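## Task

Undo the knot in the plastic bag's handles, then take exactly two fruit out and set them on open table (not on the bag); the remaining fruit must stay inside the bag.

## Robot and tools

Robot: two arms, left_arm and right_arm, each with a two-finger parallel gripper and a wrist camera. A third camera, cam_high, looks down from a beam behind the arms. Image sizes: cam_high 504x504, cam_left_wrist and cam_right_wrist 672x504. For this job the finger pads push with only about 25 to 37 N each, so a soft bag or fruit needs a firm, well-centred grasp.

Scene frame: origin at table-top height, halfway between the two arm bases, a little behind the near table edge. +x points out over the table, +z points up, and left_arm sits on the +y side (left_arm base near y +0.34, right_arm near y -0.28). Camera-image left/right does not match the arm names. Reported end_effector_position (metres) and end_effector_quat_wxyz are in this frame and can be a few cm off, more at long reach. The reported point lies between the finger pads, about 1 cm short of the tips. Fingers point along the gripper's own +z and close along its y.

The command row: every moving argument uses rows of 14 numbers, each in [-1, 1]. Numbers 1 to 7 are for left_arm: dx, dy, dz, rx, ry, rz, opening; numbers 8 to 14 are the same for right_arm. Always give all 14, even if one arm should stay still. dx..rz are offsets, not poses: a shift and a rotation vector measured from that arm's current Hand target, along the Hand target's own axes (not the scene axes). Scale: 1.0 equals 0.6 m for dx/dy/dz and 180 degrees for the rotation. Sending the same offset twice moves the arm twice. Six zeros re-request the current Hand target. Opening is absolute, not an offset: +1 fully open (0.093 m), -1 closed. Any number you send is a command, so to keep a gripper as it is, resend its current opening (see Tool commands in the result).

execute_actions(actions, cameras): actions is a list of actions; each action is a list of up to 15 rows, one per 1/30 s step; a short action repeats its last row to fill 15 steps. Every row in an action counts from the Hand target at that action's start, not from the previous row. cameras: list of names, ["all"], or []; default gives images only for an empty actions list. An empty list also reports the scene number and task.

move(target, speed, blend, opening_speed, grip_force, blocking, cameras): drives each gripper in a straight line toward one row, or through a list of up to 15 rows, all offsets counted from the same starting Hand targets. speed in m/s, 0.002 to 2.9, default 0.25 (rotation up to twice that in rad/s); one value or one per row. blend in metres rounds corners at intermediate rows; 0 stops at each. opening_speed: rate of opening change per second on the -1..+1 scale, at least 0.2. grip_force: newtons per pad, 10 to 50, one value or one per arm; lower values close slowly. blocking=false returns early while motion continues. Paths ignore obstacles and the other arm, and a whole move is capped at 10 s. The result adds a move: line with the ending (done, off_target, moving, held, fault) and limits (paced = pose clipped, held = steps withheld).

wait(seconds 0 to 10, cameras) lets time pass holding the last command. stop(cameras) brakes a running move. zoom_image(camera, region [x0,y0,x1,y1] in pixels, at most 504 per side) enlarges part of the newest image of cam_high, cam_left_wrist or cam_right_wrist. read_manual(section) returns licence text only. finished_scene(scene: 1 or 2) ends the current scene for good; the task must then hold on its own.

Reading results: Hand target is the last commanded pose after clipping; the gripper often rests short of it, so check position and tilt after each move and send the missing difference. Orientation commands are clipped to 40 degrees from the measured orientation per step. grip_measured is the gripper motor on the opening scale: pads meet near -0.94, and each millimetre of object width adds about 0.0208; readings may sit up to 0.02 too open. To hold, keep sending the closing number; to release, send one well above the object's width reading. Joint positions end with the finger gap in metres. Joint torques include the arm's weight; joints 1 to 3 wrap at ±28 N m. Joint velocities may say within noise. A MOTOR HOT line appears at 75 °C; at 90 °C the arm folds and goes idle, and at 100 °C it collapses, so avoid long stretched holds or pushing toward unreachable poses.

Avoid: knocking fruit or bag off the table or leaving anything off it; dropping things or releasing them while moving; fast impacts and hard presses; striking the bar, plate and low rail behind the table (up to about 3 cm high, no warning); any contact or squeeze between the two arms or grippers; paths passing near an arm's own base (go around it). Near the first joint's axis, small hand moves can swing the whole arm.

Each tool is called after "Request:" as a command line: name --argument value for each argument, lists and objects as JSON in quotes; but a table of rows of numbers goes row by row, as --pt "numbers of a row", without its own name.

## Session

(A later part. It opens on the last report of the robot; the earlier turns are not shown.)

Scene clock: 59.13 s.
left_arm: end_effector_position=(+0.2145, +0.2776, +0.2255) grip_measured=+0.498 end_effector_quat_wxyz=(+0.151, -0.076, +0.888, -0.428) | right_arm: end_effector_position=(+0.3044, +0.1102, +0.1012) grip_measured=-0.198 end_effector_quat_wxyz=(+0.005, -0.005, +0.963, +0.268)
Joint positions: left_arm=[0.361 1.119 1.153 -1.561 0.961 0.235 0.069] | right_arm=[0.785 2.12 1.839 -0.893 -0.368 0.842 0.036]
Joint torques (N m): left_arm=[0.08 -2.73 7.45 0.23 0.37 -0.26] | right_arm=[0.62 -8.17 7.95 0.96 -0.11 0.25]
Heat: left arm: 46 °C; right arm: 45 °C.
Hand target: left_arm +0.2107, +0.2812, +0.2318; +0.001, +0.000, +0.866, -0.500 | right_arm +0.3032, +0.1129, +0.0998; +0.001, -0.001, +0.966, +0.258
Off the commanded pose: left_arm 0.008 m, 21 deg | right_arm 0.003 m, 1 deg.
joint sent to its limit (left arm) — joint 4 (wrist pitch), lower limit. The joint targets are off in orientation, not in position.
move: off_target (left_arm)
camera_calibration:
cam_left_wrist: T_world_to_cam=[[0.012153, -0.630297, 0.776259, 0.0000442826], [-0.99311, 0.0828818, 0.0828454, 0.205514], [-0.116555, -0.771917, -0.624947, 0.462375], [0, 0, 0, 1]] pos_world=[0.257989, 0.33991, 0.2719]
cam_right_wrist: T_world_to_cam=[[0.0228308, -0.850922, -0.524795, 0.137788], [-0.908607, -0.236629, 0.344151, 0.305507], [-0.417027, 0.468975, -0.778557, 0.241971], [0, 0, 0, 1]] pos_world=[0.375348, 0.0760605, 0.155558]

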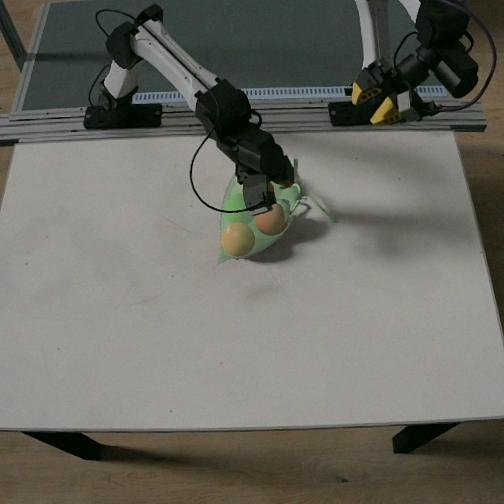

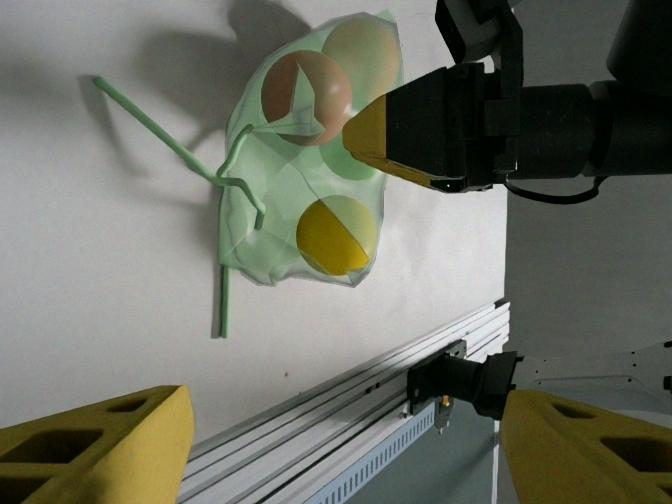

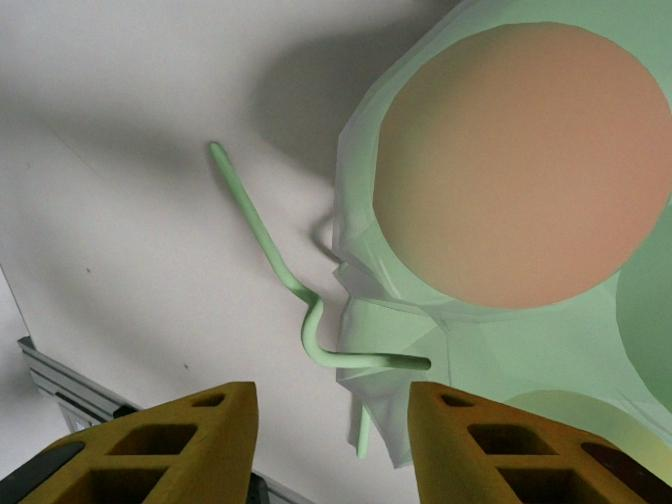

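Request:
move --pt "0 0 0 0 0 0 0.5 0 0.083 -0.144 0 0 0 0" --pt "0 0 0 0 0 0 0.5 -0.167 -0.139 -0.292 0.167 0 0 0" --cameras '["all"]' --blend 0.04

Request:
zoom_image --camera "cam_left_wrist" --region '[180, 0, 440, 300]'

Scene clock: 63.57 s.
left_arm: end_effector_position=(+0.2145, +0.2776, +0.2255) grip_measured=+0.498 end_effector_quat_wxyz=(+0.151, -0.076, +0.888, -0.428) | right_arm: end_effector_position=(+0.4131, -0.0438, +0.1948) grip_measured=-0.002 end_effector_quat_wxyz=(+0.135, +0.010, +0.987, +0.089)
Joint positions: left_arm=[0.361 1.119 1.153 -1.561 0.961 0.235 0.069] | right_arm=[0.52 2.277 2.557 -1.534 -0.014 0.535 0.045]
Joint torques (N m): left_arm=[0.21 -2.78 7.47 0.2 0.39 -0.26] | right_arm=[0.64 -12.23 4.68 0.81 0.17 -0.02]
Heat: left arm: 46 °C; right arm: 45 °C.
Hand target: left_arm +0.2107, +0.2812, +0.2318; +0.001, +0.000, +0.866, -0.500 | right_arm +0.4033, -0.0467, +0.2102; +0.001, -0.001, +1.000, -0.001
Off the commanded pose: left_arm 0.008 m, 21 deg | right_arm 0.018 m, 19 deg.
joint sent to its limit (left arm) — joint 4 (wrist pitch), lower limit. The joint targets are off in orientation, not in position.
joint sent to its limit (right arm) — joint 4 (wrist pitch), lower limit. The joint targets are off in position and orientation.
move: off_target (left_arm, right_arm)
camera_calibration:
cam_left_wrist: T_world_to_cam=[[0.012153, -0.630297, 0.776259, 0.0000442826], [-0.99311, 0.0828818, 0.0828454, 0.205514], [-0.116555, -0.771917, -0.624947, 0.462375], [0, 0, 0, 1]] pos_world=[0.257989, 0.33991, 0.2719]
cam_right_wrist: T_world_to_cam=[[0.0157257, -0.982474, -0.185734, -0.0154088], [-0.986153, -0.0459104, 0.159356, 0.412026], [-0.16509, 0.180656, -0.969592, 0.352975], [0, 0, 0, 1]] pos_world=[0.464835, -0.0599896, 0.273721]

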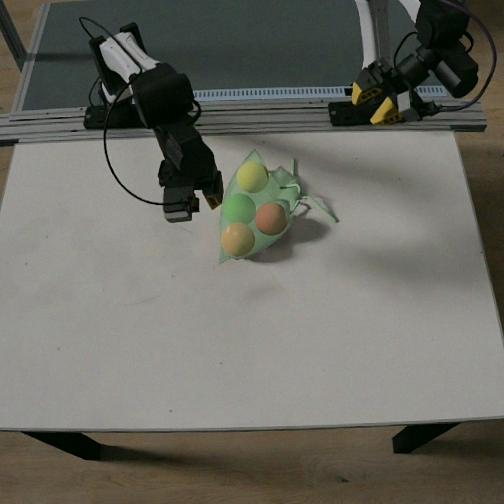

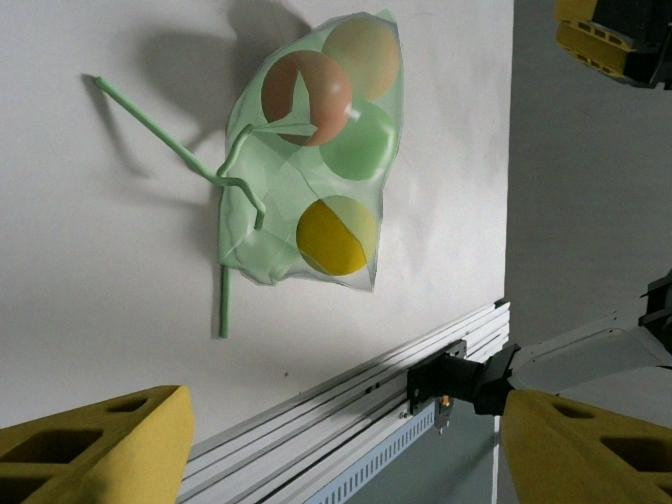

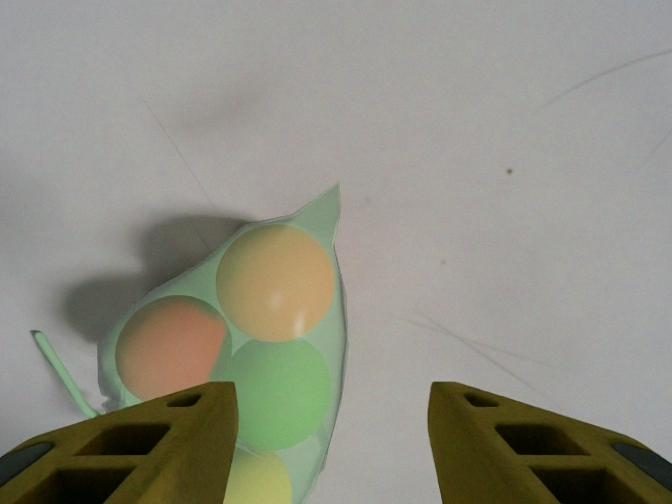

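Scaled by 1.680 from the camera's 672x504 image, which has a finer 960x720 frame.

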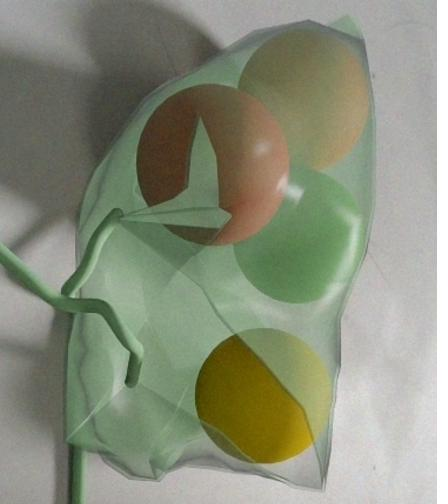

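Request:
move --target '[0,0,0,0,0,0,0.5,-0.04,0.055,0.25,0,0,0,-0.1]' --cameras '["cam_left_wrist","cam_right_wrist"]'

Scene clock: 65.30 s.
left_arm: end_effector_position=(+0.2145, +0.2776, +0.2255) grip_measured=+0.498 end_effector_quat_wxyz=(+0.151, -0.076, +0.888, -0.428) | right_arm: end_effector_position=(+0.4295, -0.0163, +0.0592) grip_measured=-0.097 end_effector_quat_wxyz=(+0.037, -0.001, +0.999, +0.029)
Joint positions: left_arm=[0.361 1.119 1.153 -1.561 0.961 0.235 0.069] | right_arm=[0.552 2.634 2.689 -1.54 -0.007 0.541 0.041]
Joint torques (N m): left_arm=[0.23 -2.78 7.31 0.22 0.37 -0.25] | right_arm=[0.7 -10.19 6.9 0.35 0.12 0.25]
Heat: left arm: 46 °C; right arm: 44 °C.
Hand target: left_arm +0.2107, +0.2812, +0.2318; +0.001, +0.000, +0.866, -0.500 | right_arm +0.4276, -0.0139, +0.0602; +0.001, -0.001, +1.000, -0.001
Off the commanded pose: left_arm 0.008 m, 21 deg | right_arm 0.003 m, 5 deg.
joint sent to its limit (left arm) — joint 4 (wrist pitch), lower limit. The joint targets are off in orientation, not in position.
joint sent to its limit (right arm) — joint 4 (wrist pitch), lower limit. The joint targets are off in position and orientation.
move: off_target (left_arm, right_arm)
camera_calibration:
cam_left_wrist: T_world_to_cam=[[0.012153, -0.630297, 0.776259, 0.0000442826], [-0.99311, 0.0828818, 0.0828454, 0.205514], [-0.116555, -0.771917, -0.624947, 0.462375], [0, 0, 0, 1]] pos_world=[0.257989, 0.33991, 0.2719]
cam_right_wrist: T_world_to_cam=[[0.0154802, -0.997582, -0.0677595, -0.0209899], [-0.934223, -0.0385826, 0.354596, 0.417235], [-0.356353, 0.0578133, -0.932561, 0.297098], [0, 0, 0, 1]] pos_world=[0.495987, -0.0220174, 0.12769]
Images, in order (width x height): cam_left_wrist 672x504, cam_right_wrist 672x504.

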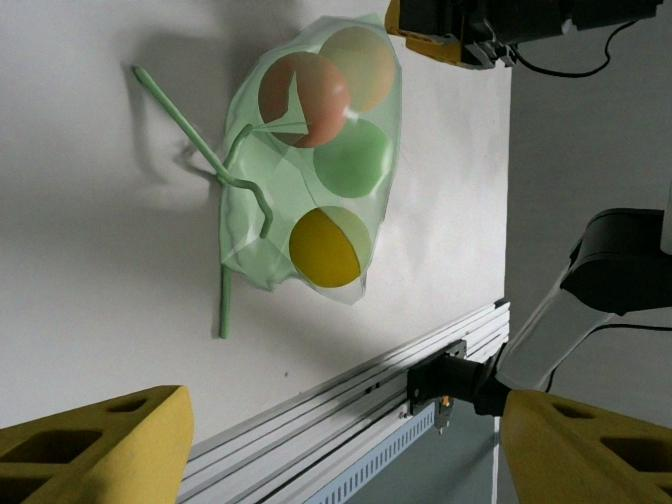

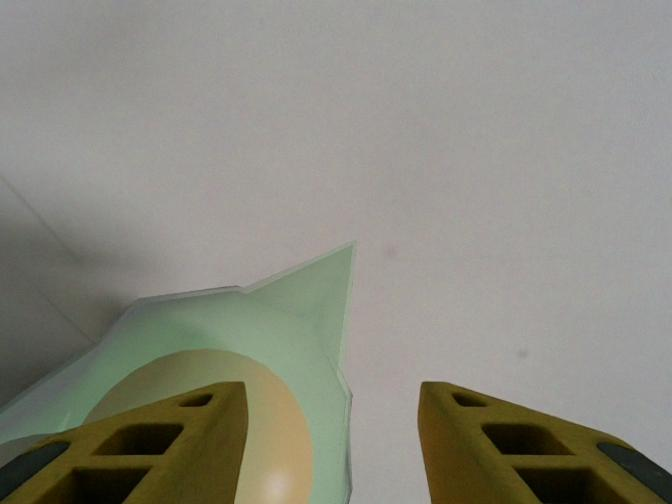

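Request:
move --pt "0 0 0 0 0 0 0.5 -0.017 0 0.074 0 0 0 -0.1" --pt "0 0 0 0 0 0 0.5 -0.017 0 0.074 0 0 0 -1" --speed 0.06 --cameras '["cam_left_wrist","cam_right_wrist"]'

Scene clock: 67.73 s.
left_arm: end_effector_position=(+0.2145, +0.2776, +0.2255) grip_measured=+0.498 end_effector_quat_wxyz=(+0.151, -0.076, +0.888, -0.428) | right_arm: end_effector_position=(+0.4372, -0.0113, +0.0186) grip_measured=-0.976 end_effector_quat_wxyz=(+0.022, -0.001, +1.000, +0.020)
Joint positions: left_arm=[0.361 1.119 1.153 -1.561 0.961 0.235 0.069] | right_arm=[0.552 2.768 2.788 -1.541 -0.007 0.541 0]
Joint torques (N m): left_arm=[0.12 -2.8 7.36 0.19 0.37 -0.29] | right_arm=[-0.44 -10.14 7.04 0.27 0.1 0.09]
Heat: left arm: 47 °C; right arm: 44 °C.
Hand target: left_arm +0.2107, +0.2812, +0.2318; +0.001, +0.000, +0.866, -0.500 | right_arm +0.4380, -0.0140, +0.0159; +0.001, -0.001, +1.000, -0.001
Off the commanded pose: left_arm 0.008 m, 21 deg | right_arm 0.004 m, 3 deg.
joint sent to its limit (left arm) — joint 4 (wrist pitch), lower limit. The joint targets are off in orientation, not in position.
joint sent to its limit (right arm) — joint 4 (wrist pitch), lower limit. The joint targets are off in position, not in orientation.
move: off_target (left_arm, right_arm); target 2's new opening was sent with right_arm's hand 0.004 m and 3 deg from that target
camera_calibration:
cam_left_wrist: T_world_to_cam=[[0.012153, -0.630297, 0.776259, 0.0000442826], [-0.99311, 0.0828818, 0.0828454, 0.205514], [-0.116555, -0.771917, -0.624947, 0.462375], [0, 0, 0, 1]] pos_world=[0.257989, 0.33991, 0.2719]
cam_right_wrist: T_world_to_cam=[[0.0138766, -0.998643, -0.0502006, -0.0186261], [-0.923204, -0.0320797, 0.382969, 0.433818], [-0.38406, 0.0410311, -0.922396, 0.273511], [0, 0, 0, 1]] pos_world=[0.505805, -0.0159065, 0.0852119]
Images, in order (width x height): cam_left_wrist 672x504, cam_right_wrist 672x504.

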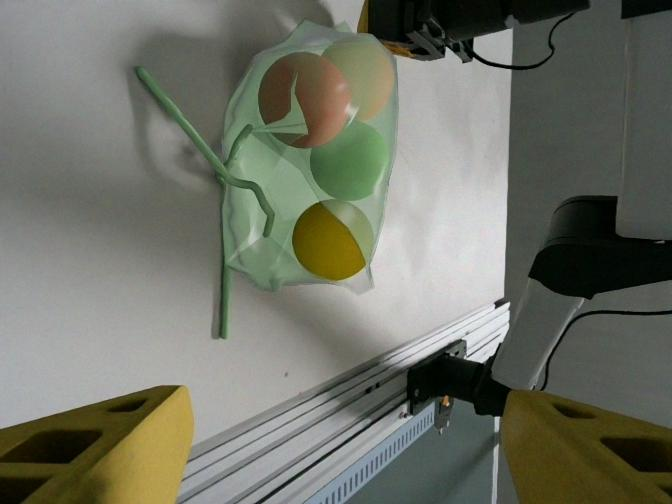

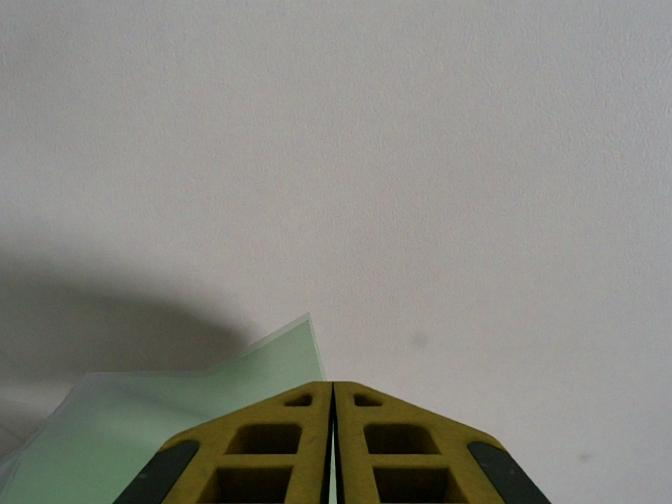

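Request:
move --target '[0,0,0,0,0,0,0.5,0,0,-0.08,0,0,0,-1]' --speed 0.08 --cameras '["cam_left_wrist","cam_right_wrist"]'

Scene clock: 69.20 s.
left_arm: end_effector_position=(+0.2145, +0.2776, +0.2255) grip_measured=+0.498 end_effector_quat_wxyz=(+0.151, -0.076, +0.888, -0.428) | right_arm: end_effector_position=(+0.4393, -0.0102, +0.0364) grip_measured=-0.976 end_effector_quat_wxyz=(+0.037, -0.001, +0.999, +0.029)
Joint positions: left_arm=[0.361 1.119 1.153 -1.561 0.961 0.235 0.069] | right_arm=[0.552 2.732 2.788 -1.541 -0.007 0.541 0]
Joint torques (N m): left_arm=[0.16 -2.8 7.43 0.21 0.39 -0.26] | right_arm=[-0.31 -16.09 4.46 0.42 0.15 0.12]
Heat: left arm: 47 °C; right arm: 44 °C.
Hand target: left_arm +0.2107, +0.2812, +0.2318; +0.001, +0.000, +0.866, -0.500 | right_arm +0.4379, -0.0139, +0.0639; +0.001, -0.001, +1.000, -0.001
Off the commanded pose: left_arm 0.008 m, 21 deg | right_arm 0.028 m, 5 deg.
joint sent to its limit (left arm) — joint 4 (wrist pitch), lower limit. The joint targets are off in orientation, not in position.
joint sent to its limit (right arm) — joint 4 (wrist pitch), lower limit. The joint targets are off in position and orientation.
move: off_target (left_arm, right_arm)
camera_calibration:
cam_left_wrist: T_world_to_cam=[[0.012153, -0.630297, 0.776259, 0.0000442826], [-0.99311, 0.0828818, 0.0828454, 0.205514], [-0.116555, -0.771917, -0.624947, 0.462375], [0, 0, 0, 1]] pos_world=[0.257989, 0.33991, 0.2719]
cam_right_wrist: T_world_to_cam=[[0.0154301, -0.99757, -0.0679413, -0.0165584], [-0.934338, -0.0385819, 0.354293, 0.434893], [-0.356054, 0.0580134, -0.932663, 0.278874], [0, 0, 0, 1]] pos_world=[0.505887, -0.0159176, 0.10489]
Images, in order (width x height): cam_left_wrist 672x504, cam_right_wrist 672x504.

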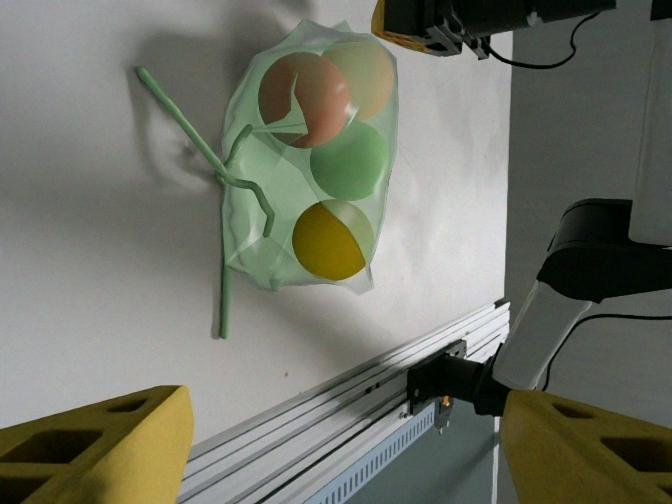

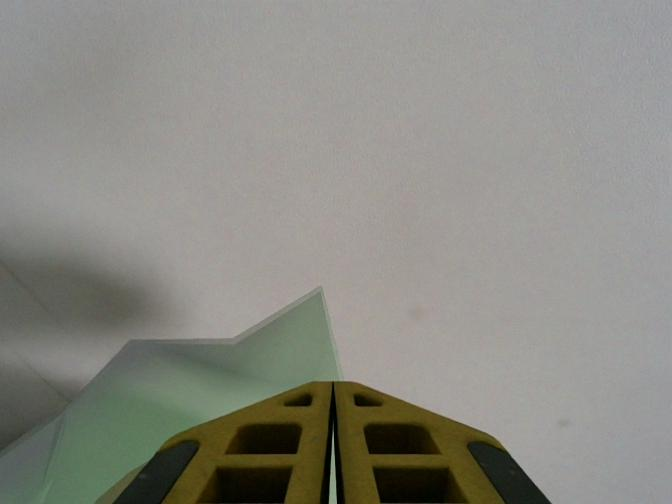

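Request:
move --target '[0,0,0,0,0,0,0.5,0,0,-0.1,0,0,0,-1]' --speed 0.05 --cameras '["all"]'

Scene clock: 71.17 s.
left_arm: end_effector_position=(+0.2145, +0.2776, +0.2255) grip_measured=+0.498 end_effector_quat_wxyz=(+0.151, -0.076, +0.888, -0.428) | right_arm: end_effector_position=(+0.4417, -0.0090, +0.0969) grip_measured=-0.976 end_effector_quat_wxyz=(+0.087, -0.001, +0.994, +0.059)
Joint positions: left_arm=[0.361 1.119 1.153 -1.561 0.961 0.235 0.069] | right_arm=[0.552 2.61 2.782 -1.541 -0.007 0.541 0]
Joint torques (N m): left_arm=[0.18 -2.78 7.36 0.24 0.32 -0.25] | right_arm=[-0.23 -15.53 4.41 0.66 0.1 0.15]
Motor temperatures (°C): left_arm=[27 38 47 37 26 27 31] | right_arm=[25 45 41 44 27 24 27]
Heat: left arm: 47 °C; right arm: 45 °C.
Hand target: left_arm +0.2107, +0.2812, +0.2318; +0.001, +0.000, +0.866, -0.500 | right_arm +0.4377, -0.0138, +0.1239; +0.001, -0.001, +1.000, -0.001
Off the commanded pose: left_arm 0.008 m, 21 deg | right_arm 0.028 m, 12 deg.
joint sent to its limit (left arm) — joint 4 (wrist pitch), lower limit. The joint targets are off in orientation, not in position.
joint sent to its limit (right arm) — joint 4 (wrist pitch), lower limit. The joint targets are off in position and orientation.
move: off_target (left_arm, right_arm)
camera_calibration:
cam_left_wrist: T_world_to_cam=[[0.012153, -0.630297, 0.776259, 0.0000442826], [-0.99311, 0.0828818, 0.0828454, 0.205514], [-0.116555, -0.771917, -0.624947, 0.462375], [0, 0, 0, 1]] pos_world=[0.257989, 0.33991, 0.2719]
cam_right_wrist: T_world_to_cam=[[0.0246119, -0.991714, -0.126089, -0.00973814], [-0.964869, -0.0565668, 0.256571, 0.438514], [-0.261578, 0.115345, -0.958266, 0.297361], [0, 0, 0, 1]] pos_world=[0.501131, -0.0191512, 0.171213]

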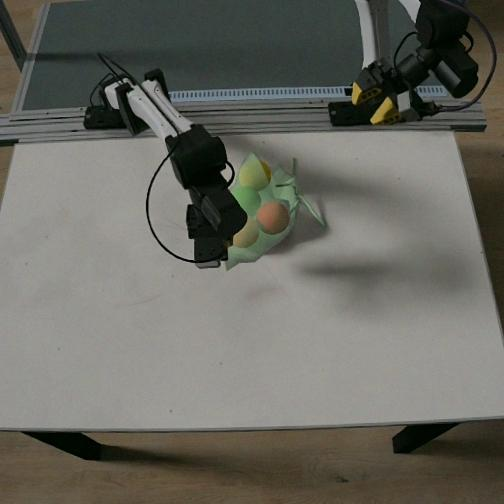

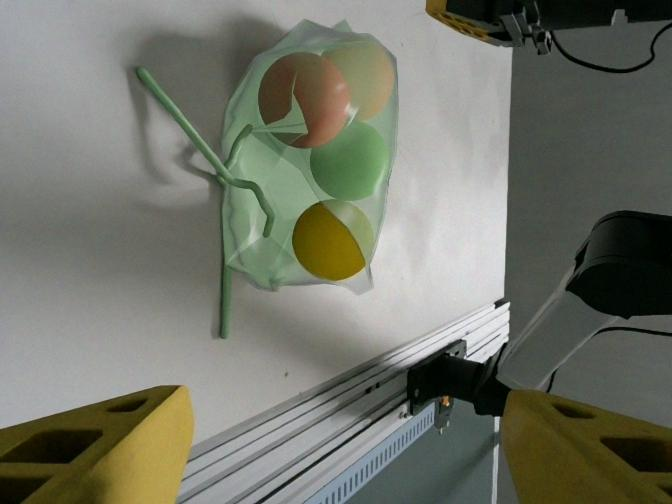

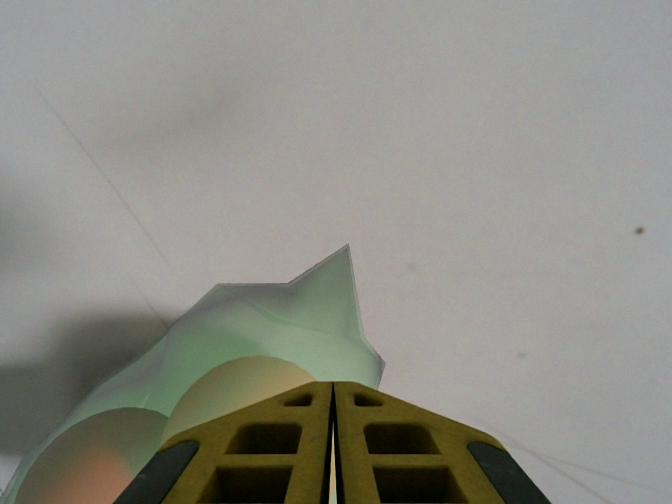

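Request:
move --pt "0 0 0 0 0 0 0.5 -0.024 0.01 0.09 0 0 0 0" --pt "0 0 0 0 0 0 0.5 -0.024 0.01 0.193 0 0 0 0" --speed 0.08 --cameras '["cam_right_wrist"]'

Scene clock: 74.97 s.
left_arm: end_effector_position=(+0.2145, +0.2776, +0.2255) grip_measured=+0.498 end_effector_quat_wxyz=(+0.151, -0.076, +0.888, -0.428) | right_arm: end_effector_position=(+0.4449, -0.0085, +0.0109) grip_measured=-0.003 end_effector_quat_wxyz=(+0.030, +0.000, +0.999, +0.025)
Joint positions: left_arm=[0.361 1.119 1.153 -1.561 0.961 0.235 0.069] | right_arm=[0.549 2.809 2.839 -1.53 -0.007 0.541 0.045]
Joint torques (N m): left_arm=[0.18 -2.8 7.46 0.21 0.4 -0.22] | right_arm=[-0.57 -10.35 7.1 0.71 0.14 0.07]
Heat: left arm: 47 °C; right arm: 46 °C.
Hand target: left_arm +0.2107, +0.2812, +0.2318; +0.001, +0.000, +0.866, -0.500 | right_arm +0.4524, -0.0080, +0.0081; +0.001, -0.001, +1.000, -0.001
Off the commanded pose: left_arm 0.008 m, 21 deg | right_arm 0.008 m, 4 deg.
elbow stopped short (right arm): the move would have taken joint 3 (elbow) straighter than the controller allows.
joint sent to its limit (left arm) — joint 4 (wrist pitch), lower limit. The joint targets are off in orientation, not in position.
move: off_target (left_arm, right_arm)
camera_calibration:
cam_right_wrist: T_world_to_cam=[[0.0116423, -0.998117, -0.0602291, -0.0152193], [-0.929673, -0.0329841, 0.366905, 0.447053], [-0.368201, 0.0517218, -0.928307, 0.262351], [0, 0, 0, 1]] pos_world=[0.512389, -0.0140143, 0.0785997]
Images, in order (width x height): cam_right_wrist 672x504.

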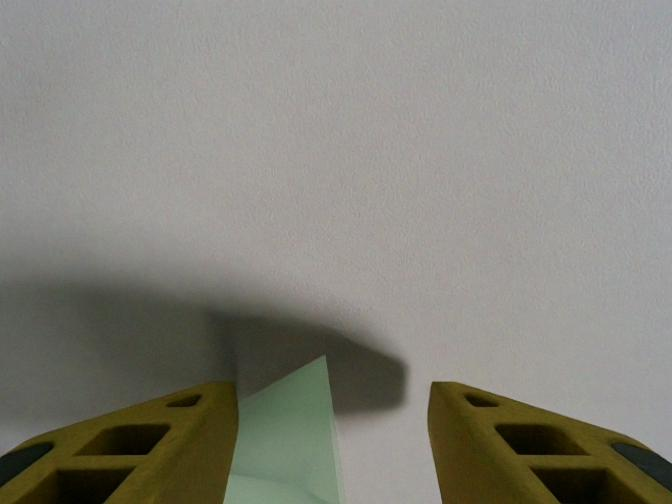

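Request:
move --pt "0 0 0 0 0 0 0.5 0 0.01 0 0 0 0 -1" --pt "0 0 0 0 0 0 0.5 0.02 0.01 -0.13 0 0 0 -1" --speed 0.06 --cameras '["all"]'

Scene clock: 78.33 s.
left_arm: end_effector_position=(+0.2145, +0.2776, +0.2255) grip_measured=+0.498 end_effector_quat_wxyz=(+0.151, -0.076, +0.888, -0.428) | right_arm: end_effector_position=(+0.4453, -0.0019, +0.0579) grip_measured=-0.976 end_effector_quat_wxyz=(+0.066, -0.002, +0.997, +0.047)
Joint positions: left_arm=[0.361 1.119 1.153 -1.561 0.961 0.235 0.069] | right_arm=[0.56 2.717 2.839 -1.538 -0.007 0.548 0]
Joint torques (N m): left_arm=[0.13 -2.8 7.43 0.19 0.4 -0.27] | right_arm=[0.69 -15.99 4.6 0.49 0.11 0.19]
Heat: left arm: 47 °C; right arm: 46 °C.
Hand target: left_arm +0.2107, +0.2812, +0.2318; +0.001, +0.000, +0.866, -0.500 | right_arm +0.4402, -0.0019, +0.0860; +0.001, -0.001, +1.000, -0.001
Off the commanded pose: left_arm 0.008 m, 21 deg | right_arm 0.029 m, 9 deg.
elbow stopped short (right arm): the move would have taken joint 3 (elbow) straighter than the controller allows.
joint sent to its limit (left arm) — joint 4 (wrist pitch), lower limit. The joint targets are off in orientation, not in position.
joint sent to its limit (right arm) — joint 4 (wrist pitch), lower limit. The joint targets are off in position and orientation.
move: off_target (left_arm, right_arm)
camera_calibration:
cam_left_wrist: T_world_to_cam=[[0.012153, -0.630297, 0.776259, 0.0000442826], [-0.99311, 0.0828818, 0.0828454, 0.205514], [-0.116555, -0.771917, -0.624947, 0.462375], [0, 0, 0, 1]] pos_world=[0.257989, 0.33991, 0.2719]
cam_right_wrist: T_world_to_cam=[[0.0213506, -0.994417, -0.103341, -0.0074937], [-0.953375, -0.0513737, 0.297382, 0.444918], [-0.301031, 0.0921733, -0.949149, 0.27712], [0, 0, 0, 1]] pos_world=[0.507755, -0.0101379, 0.129944]

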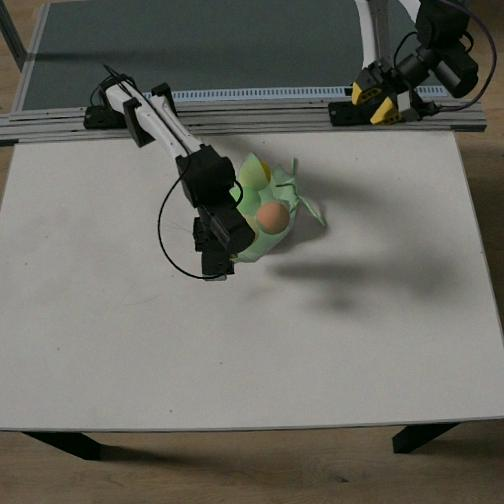

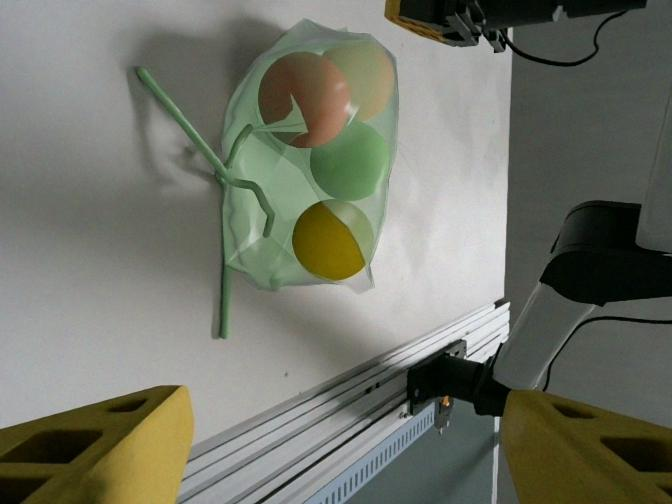

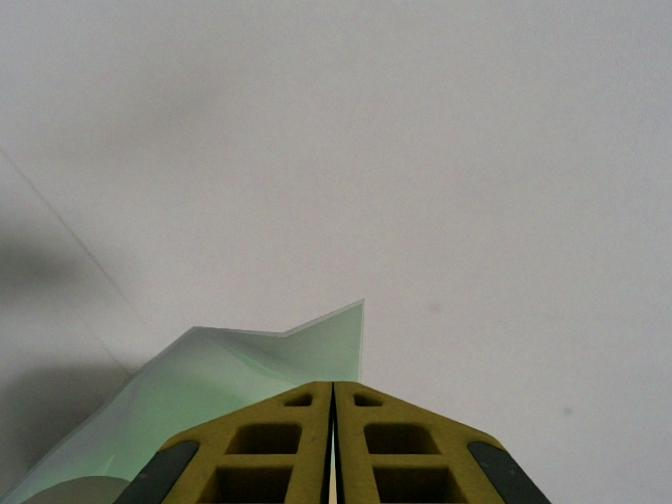

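Request:
move --target '[0.043,0.123,0.327,-0.325,-0.151,0.087,0,0.1,-0.25,-0.25,0,0,0,0]' --cameras '["all"]'

Scene clock: 81.57 s.
left_arm: end_effector_position=(+0.1769, +0.1632, +0.0581) grip_measured=+0.002 end_effector_quat_wxyz=(+0.237, +0.014, +0.971, +0.026) | right_arm: end_effector_position=(+0.3887, -0.1475, +0.2243) grip_measured=-0.003 end_effector_quat_wxyz=(+0.134, +0.006, +0.990, +0.053)
Joint positions: left_arm=[-1.205 1.289 0.78 -0.875 -0.485 -1.079 0.045] | right_arm=[0.336 2.005 2.259 -1.542 -0.007 0.34 0.045]
Joint torques (N m): left_arm=[-0.99 -3.33 8.23 1.04 -0.34 -0.36] | right_arm=[-0.01 -10.43 4.34 0.84 0.06 0.05]
Heat: left arm: 47 °C; right arm: 47 °C.
Hand target: left_arm +0.1851, +0.1482, +0.0697; +0.259, -0.001, +0.966, +0.000 | right_arm +0.3801, -0.1516, +0.2362; +0.001, -0.001, +1.000, -0.001
Off the commanded pose: left_arm 0.021 m, 4 deg | right_arm 0.015 m, 16 deg.
joint sent to its limit (right arm) — joint 4 (wrist pitch), lower limit. The joint targets are off in position and orientation.
move: off_target (left_arm, right_arm)
camera_calibration:
cam_left_wrist: T_world_to_cam=[[-0.00730306, -0.99771, -0.0672423, 0.170769], [-0.999693, 0.00887742, -0.0231442, 0.211024], [0.0236882, 0.0670526, -0.997468, 0.124909], [0, 0, 0, 1]] pos_world=[0.209248, 0.160129, 0.14096]
cam_right_wrist: T_world_to_cam=[[0.0143181, -0.99331, -0.114588, -0.128475], [-0.985669, -0.0332853, 0.165372, 0.378792], [-0.16808, 0.110578, -0.979552, 0.389293], [0, 0, 0, 1]] pos_world=[0.440635, -0.158054, 0.303969]

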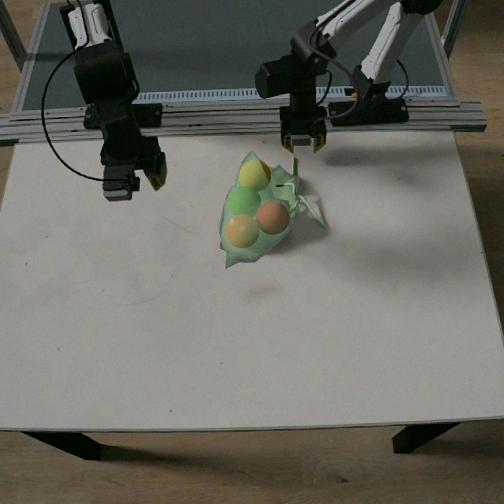

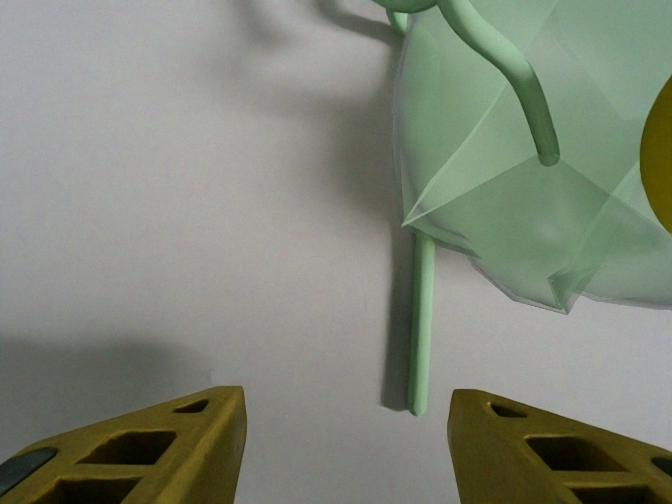

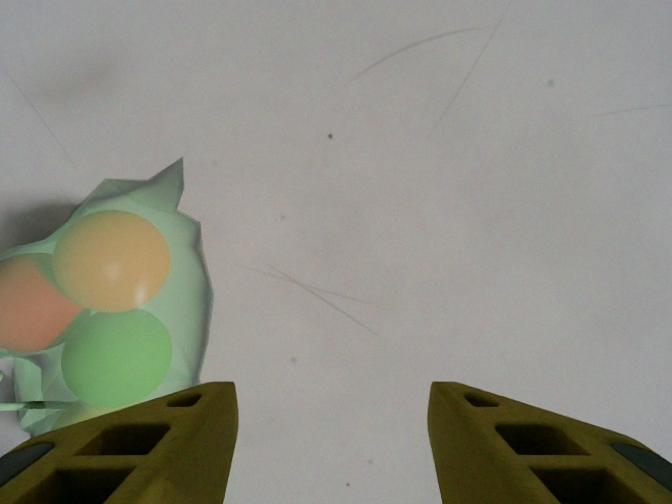

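Request:
move --pt "0.035 -0.033 0.06 0 0 0 0 0 0 0 0 0 0 0" --pt "0.035 -0.033 0.06 0 0 0 -1 0 0 0 0 0 0 0" --speed 0.08 --cameras '["cam_left_wrist"]'

Scene clock: 84.00 s.
left_arm: end_effector_position=(+0.1819, +0.1360, +0.0250) grip_measured=-0.977 end_effector_quat_wxyz=(+0.244, +0.008, +0.970, +0.015) | right_arm: end_effector_position=(+0.3887, -0.1475, +0.2243) grip_measured=-0.003 end_effector_quat_wxyz=(+0.134, +0.006, +0.990, +0.053)
Joint positions: left_arm=[-1.232 1.438 0.751 -0.684 -0.492 -1.112 0] | right_arm=[0.336 2.005 2.259 -1.542 -0.007 0.34 0.045]
Joint torques (N m): left_arm=[-1.21 -4.52 5.34 1.11 -0.33 -0.34] | right_arm=[-0.09 -10.37 4.26 0.87 0.08 0.01]
Heat: left arm: 47 °C; right arm: 47 °C.
Hand target: left_arm +0.1850, +0.1284, +0.0281; +0.259, -0.001, +0.966, +0.000 | right_arm +0.3801, -0.1516, +0.2362; +0.001, -0.001, +1.000, -0.001
Off the commanded pose: left_arm 0.009 m, 3 deg | right_arm 0.015 m, 16 deg.
joint sent to its limit (right arm) — joint 4 (wrist pitch), lower limit. The joint targets are off in position and orientation.
move: off_target (left_arm, right_arm); target 2's new opening was sent with left_arm's hand 0.009 m and 3 deg from that target
camera_calibration:
cam_left_wrist: T_world_to_cam=[[-0.00221963, -0.999107, -0.0421851, 0.140077], [-0.999332, 0.00375555, -0.0363648, 0.216371], [0.0364907, 0.0420762, -0.998448, 0.0947009], [0, 0, 0, 1]] pos_world=[0.213081, 0.135155, 0.108331]
Images, in order (width x height): cam_left_wrist 672x504.

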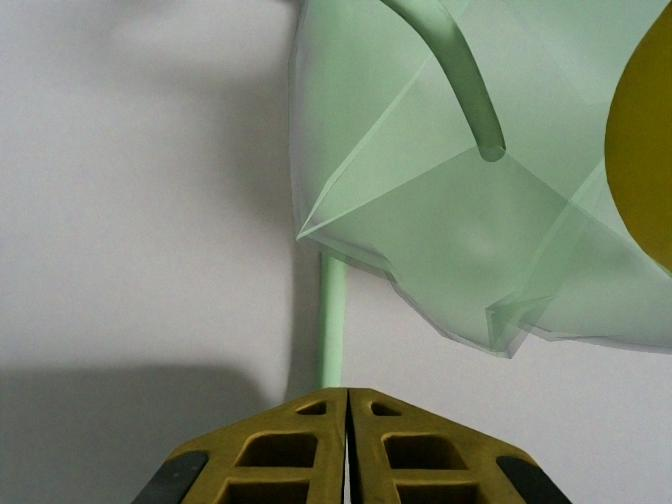

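Request:
move --pt "0 0.007 0 0 0 0 -0.2 0 0 0 0 0 0 0" --pt "-0.007 0.01 0.034 0 0 0 -0.2 0 0 0 0 0 0 0" --pt "-0.007 0.01 0.034 0 0 0 -1 0 0 0 0 0 0 0" --speed 0.08 --cameras '["cam_left_wrist"]'

Scene clock: 87.03 s.
left_arm: end_effector_position=(+0.1959, +0.1385, +0.0134) grip_measured=-0.949 end_effector_quat_wxyz=(+0.253, -0.006, +0.967, +0.007) | right_arm: end_effector_position=(+0.3887, -0.1475, +0.2243) grip_measured=-0.003 end_effector_quat_wxyz=(+0.134, +0.006, +0.990, +0.053)
Joint positions: left_arm=[-1.178 1.458 0.708 -0.575 -0.493 -1.075 0] | right_arm=[0.336 2.005 2.259 -1.542 -0.007 0.34 0.045]
Joint torques (N m): left_arm=[-0.06 -4 4.63 1.16 -0.15 0.14] | right_arm=[-0.18 -10.43 4.33 0.86 0.11 -0.02]
Heat: left arm: 46 °C; right arm: 47 °C.
Hand target: left_arm +0.1989, +0.1343, +0.0125; +0.259, -0.001, +0.966, +0.000 | right_arm +0.3801, -0.1516, +0.2362; +0.001, -0.001, +1.000, -0.001
Off the commanded pose: left_arm 0.005 m, 1 deg | right_arm 0.015 m, 16 deg.
joint sent to its limit (right arm) — joint 4 (wrist pitch), lower limit. The joint targets are off in position and orientation.
move: off_target (right_arm); target 3's new opening was sent with left_arm's hand 0.012 m and 3 deg from that target
camera_calibration:
cam_left_wrist: T_world_to_cam=[[0.0218441, -0.999569, -0.0196229, 0.137184], [-0.998238, -0.0207234, -0.0556085, 0.233354], [0.0551779, 0.020803, -0.99826, 0.0818697], [0, 0, 0, 1]] pos_world=[0.225429, 0.140257, 0.0973957]
Images, in order (width x height): cam_left_wrist 672x504.

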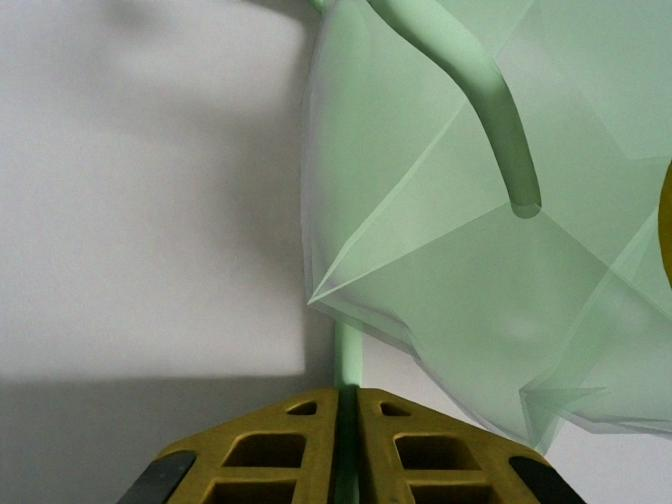

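Request:
move --target '[0.01,0.1,-0.083,0,0,0,-1,0,0,0,0,0,0,0]' --speed 0.1 --cameras '["all"]'

Request:
zoom_image --camera "cam_high" --region '[190, 100, 350, 260]'

Scene clock: 88.87 s.
left_arm: end_effector_position=(+0.1721, +0.1907, +0.0497) grip_measured=-0.949 end_effector_quat_wxyz=(+0.259, -0.009, +0.966, -0.005) | right_arm: end_effector_position=(+0.3887, -0.1475, +0.2243) grip_measured=-0.003 end_effector_quat_wxyz=(+0.134, +0.006, +0.990, +0.053)
Joint positions: left_arm=[-1.178 1.11 0.615 -0.803 -0.494 -1.075 0] | right_arm=[0.336 2.005 2.259 -1.542 -0.007 0.34 0.045]
Joint torques (N m): left_arm=[-1.09 -3.95 5.64 0.59 -0.21 -0.03] | right_arm=[-0.16 -10.44 4.34 0.79 0.09 0.04]
Heat: left arm: 46 °C; right arm: 47 °C.
Hand target: left_arm +0.1687, +0.1943, +0.0526; +0.259, -0.001, +0.966, +0.000 | right_arm +0.3801, -0.1516, +0.2362; +0.001, -0.001, +1.000, -0.001
Off the commanded pose: left_arm 0.006 m, 1 deg | right_arm 0.015 m, 16 deg.
joint sent to its limit (right arm) — joint 4 (wrist pitch), lower limit. The joint targets are off in position and orientation.
move: off_target (right_arm)
camera_calibration:
cam_left_wrist: T_world_to_cam=[[0.0227914, -0.999729, 0.00477444, 0.189225], [-0.997487, -0.0230603, -0.066996, 0.213611], [0.0670879, -0.0032355, -0.997742, 0.120739], [0, 0, 0, 1]] pos_world=[0.200661, 0.19449, 0.133874]
cam_right_wrist: T_world_to_cam=[[0.0143181, -0.99331, -0.114588, -0.128475], [-0.985669, -0.0332853, 0.165372, 0.378792], [-0.16808, 0.110578, -0.979552, 0.389293], [0, 0, 0, 1]] pos_world=[0.440635, -0.158054, 0.303969]

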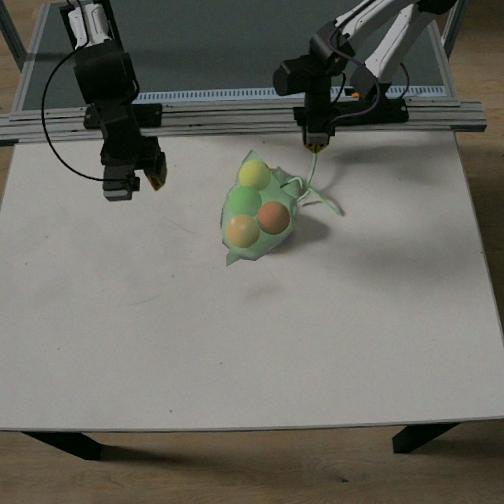

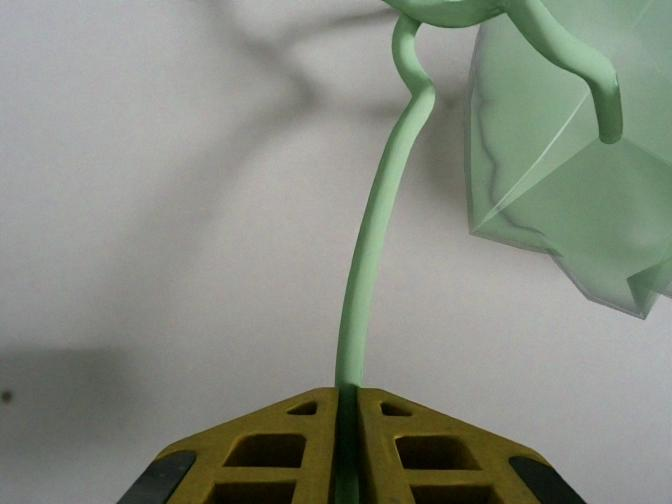

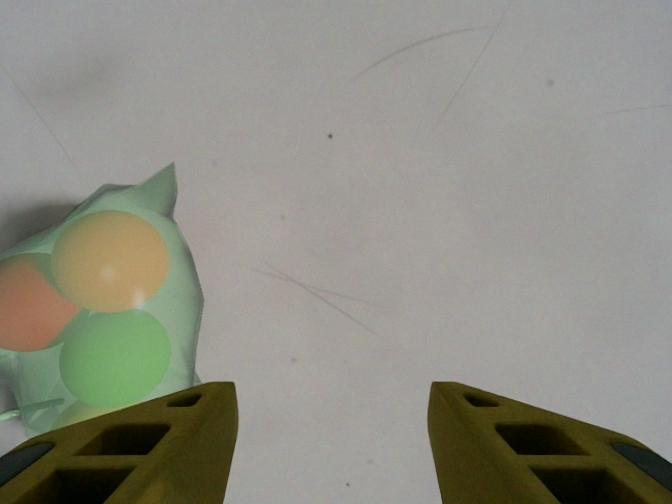

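Scaled by 3.150 from the camera's 504x504 image, which has a finer 720x720 frame.

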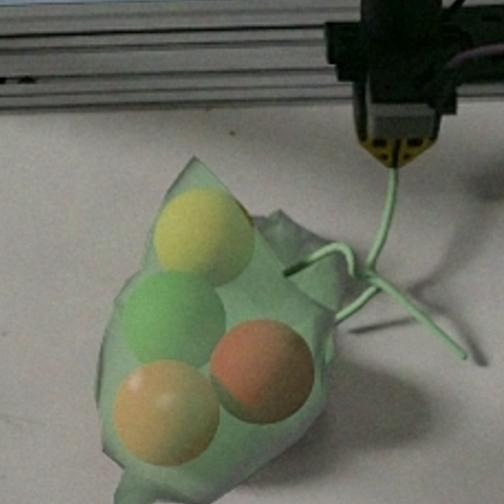

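Request:
move --target '[-0.288,-0.05,-0.065,0,0,0,-1,0,0,0,0,0,0,0]' --speed 0.12 --cameras '["all"]'

Request:
zoom_image --camera "cam_high" --region '[190, 100, 350, 260]'

Scene clock: 91.37 s.
left_arm: end_effector_position=(+0.3001, +0.1660, +0.1642) grip_measured=-0.949 end_effector_quat_wxyz=(+0.263, -0.011, +0.965, +0.004) | right_arm: end_effector_position=(+0.3887, -0.1475, +0.2243) grip_measured=-0.003 end_effector_quat_wxyz=(+0.134, +0.006, +0.990, +0.053)
Joint positions: left_arm=[-0.793 1.424 1.286 -0.999 -0.377 -0.678 0] | right_arm=[0.336 2.005 2.259 -1.542 -0.007 0.34 0.045]
Joint torques (N m): left_arm=[-0.08 -5.49 8.99 0.9 0.08 0.1] | right_arm=[-0.12 -10.55 4.4 0.83 0.1 0.03]
Heat: left arm: 47 °C; right arm: 46 °C.
Hand target: left_arm +0.2988, +0.1646, +0.1729; +0.259, -0.001, +0.966, +0.000 | right_arm +0.3801, -0.1516, +0.2362; +0.001, -0.001, +1.000, -0.001
Off the commanded pose: left_arm 0.009 m, 1 deg | right_arm 0.015 m, 16 deg.
joint sent to its limit (right arm) — joint 4 (wrist pitch), lower limit. The joint targets are off in position and orientation.
move: off_target (right_arm)
camera_calibration:
cam_left_wrist: T_world_to_cam=[[0.0299441, -0.999477, -0.0122455, 0.161666], [-0.996697, -0.0289311, -0.0758843, 0.350553], [0.0754904, 0.0144773, -0.997041, 0.220835], [0, 0, 0, 1]] pos_world=[0.327883, 0.168526, 0.248763]
cam_right_wrist: T_world_to_cam=[[0.0143181, -0.99331, -0.114588, -0.128475], [-0.985669, -0.0332853, 0.165372, 0.378792], [-0.16808, 0.110578, -0.979552, 0.389293], [0, 0, 0, 1]] pos_world=[0.440635, -0.158054, 0.303969]

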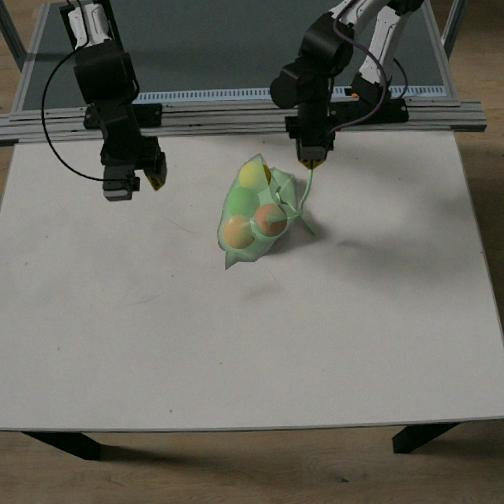

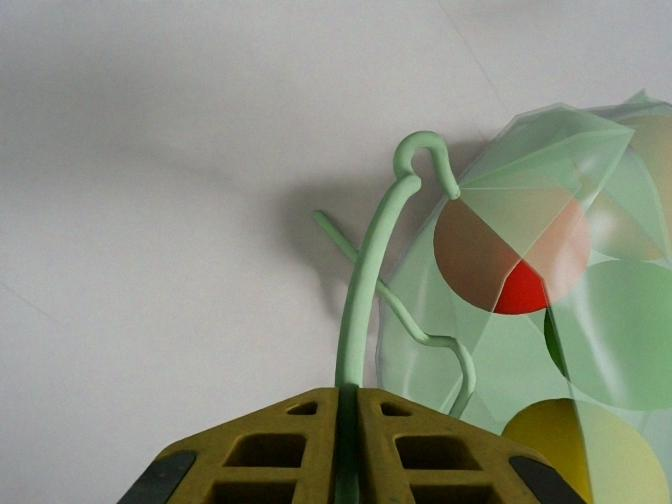

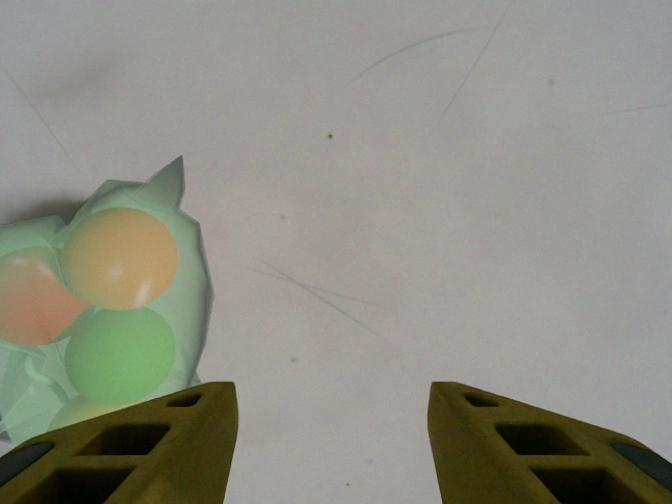

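Scaled by 3.150 from the camera's 504x504 image, which has a finer 720x720 frame.

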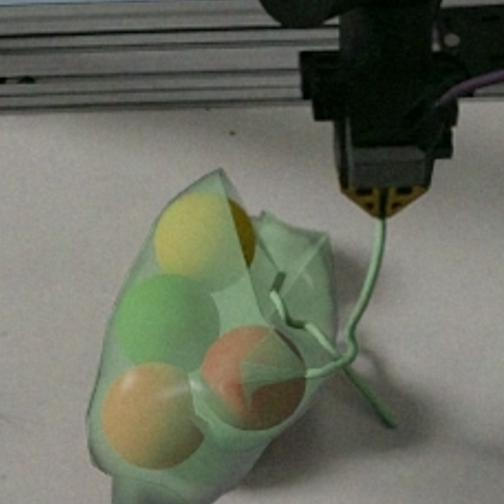

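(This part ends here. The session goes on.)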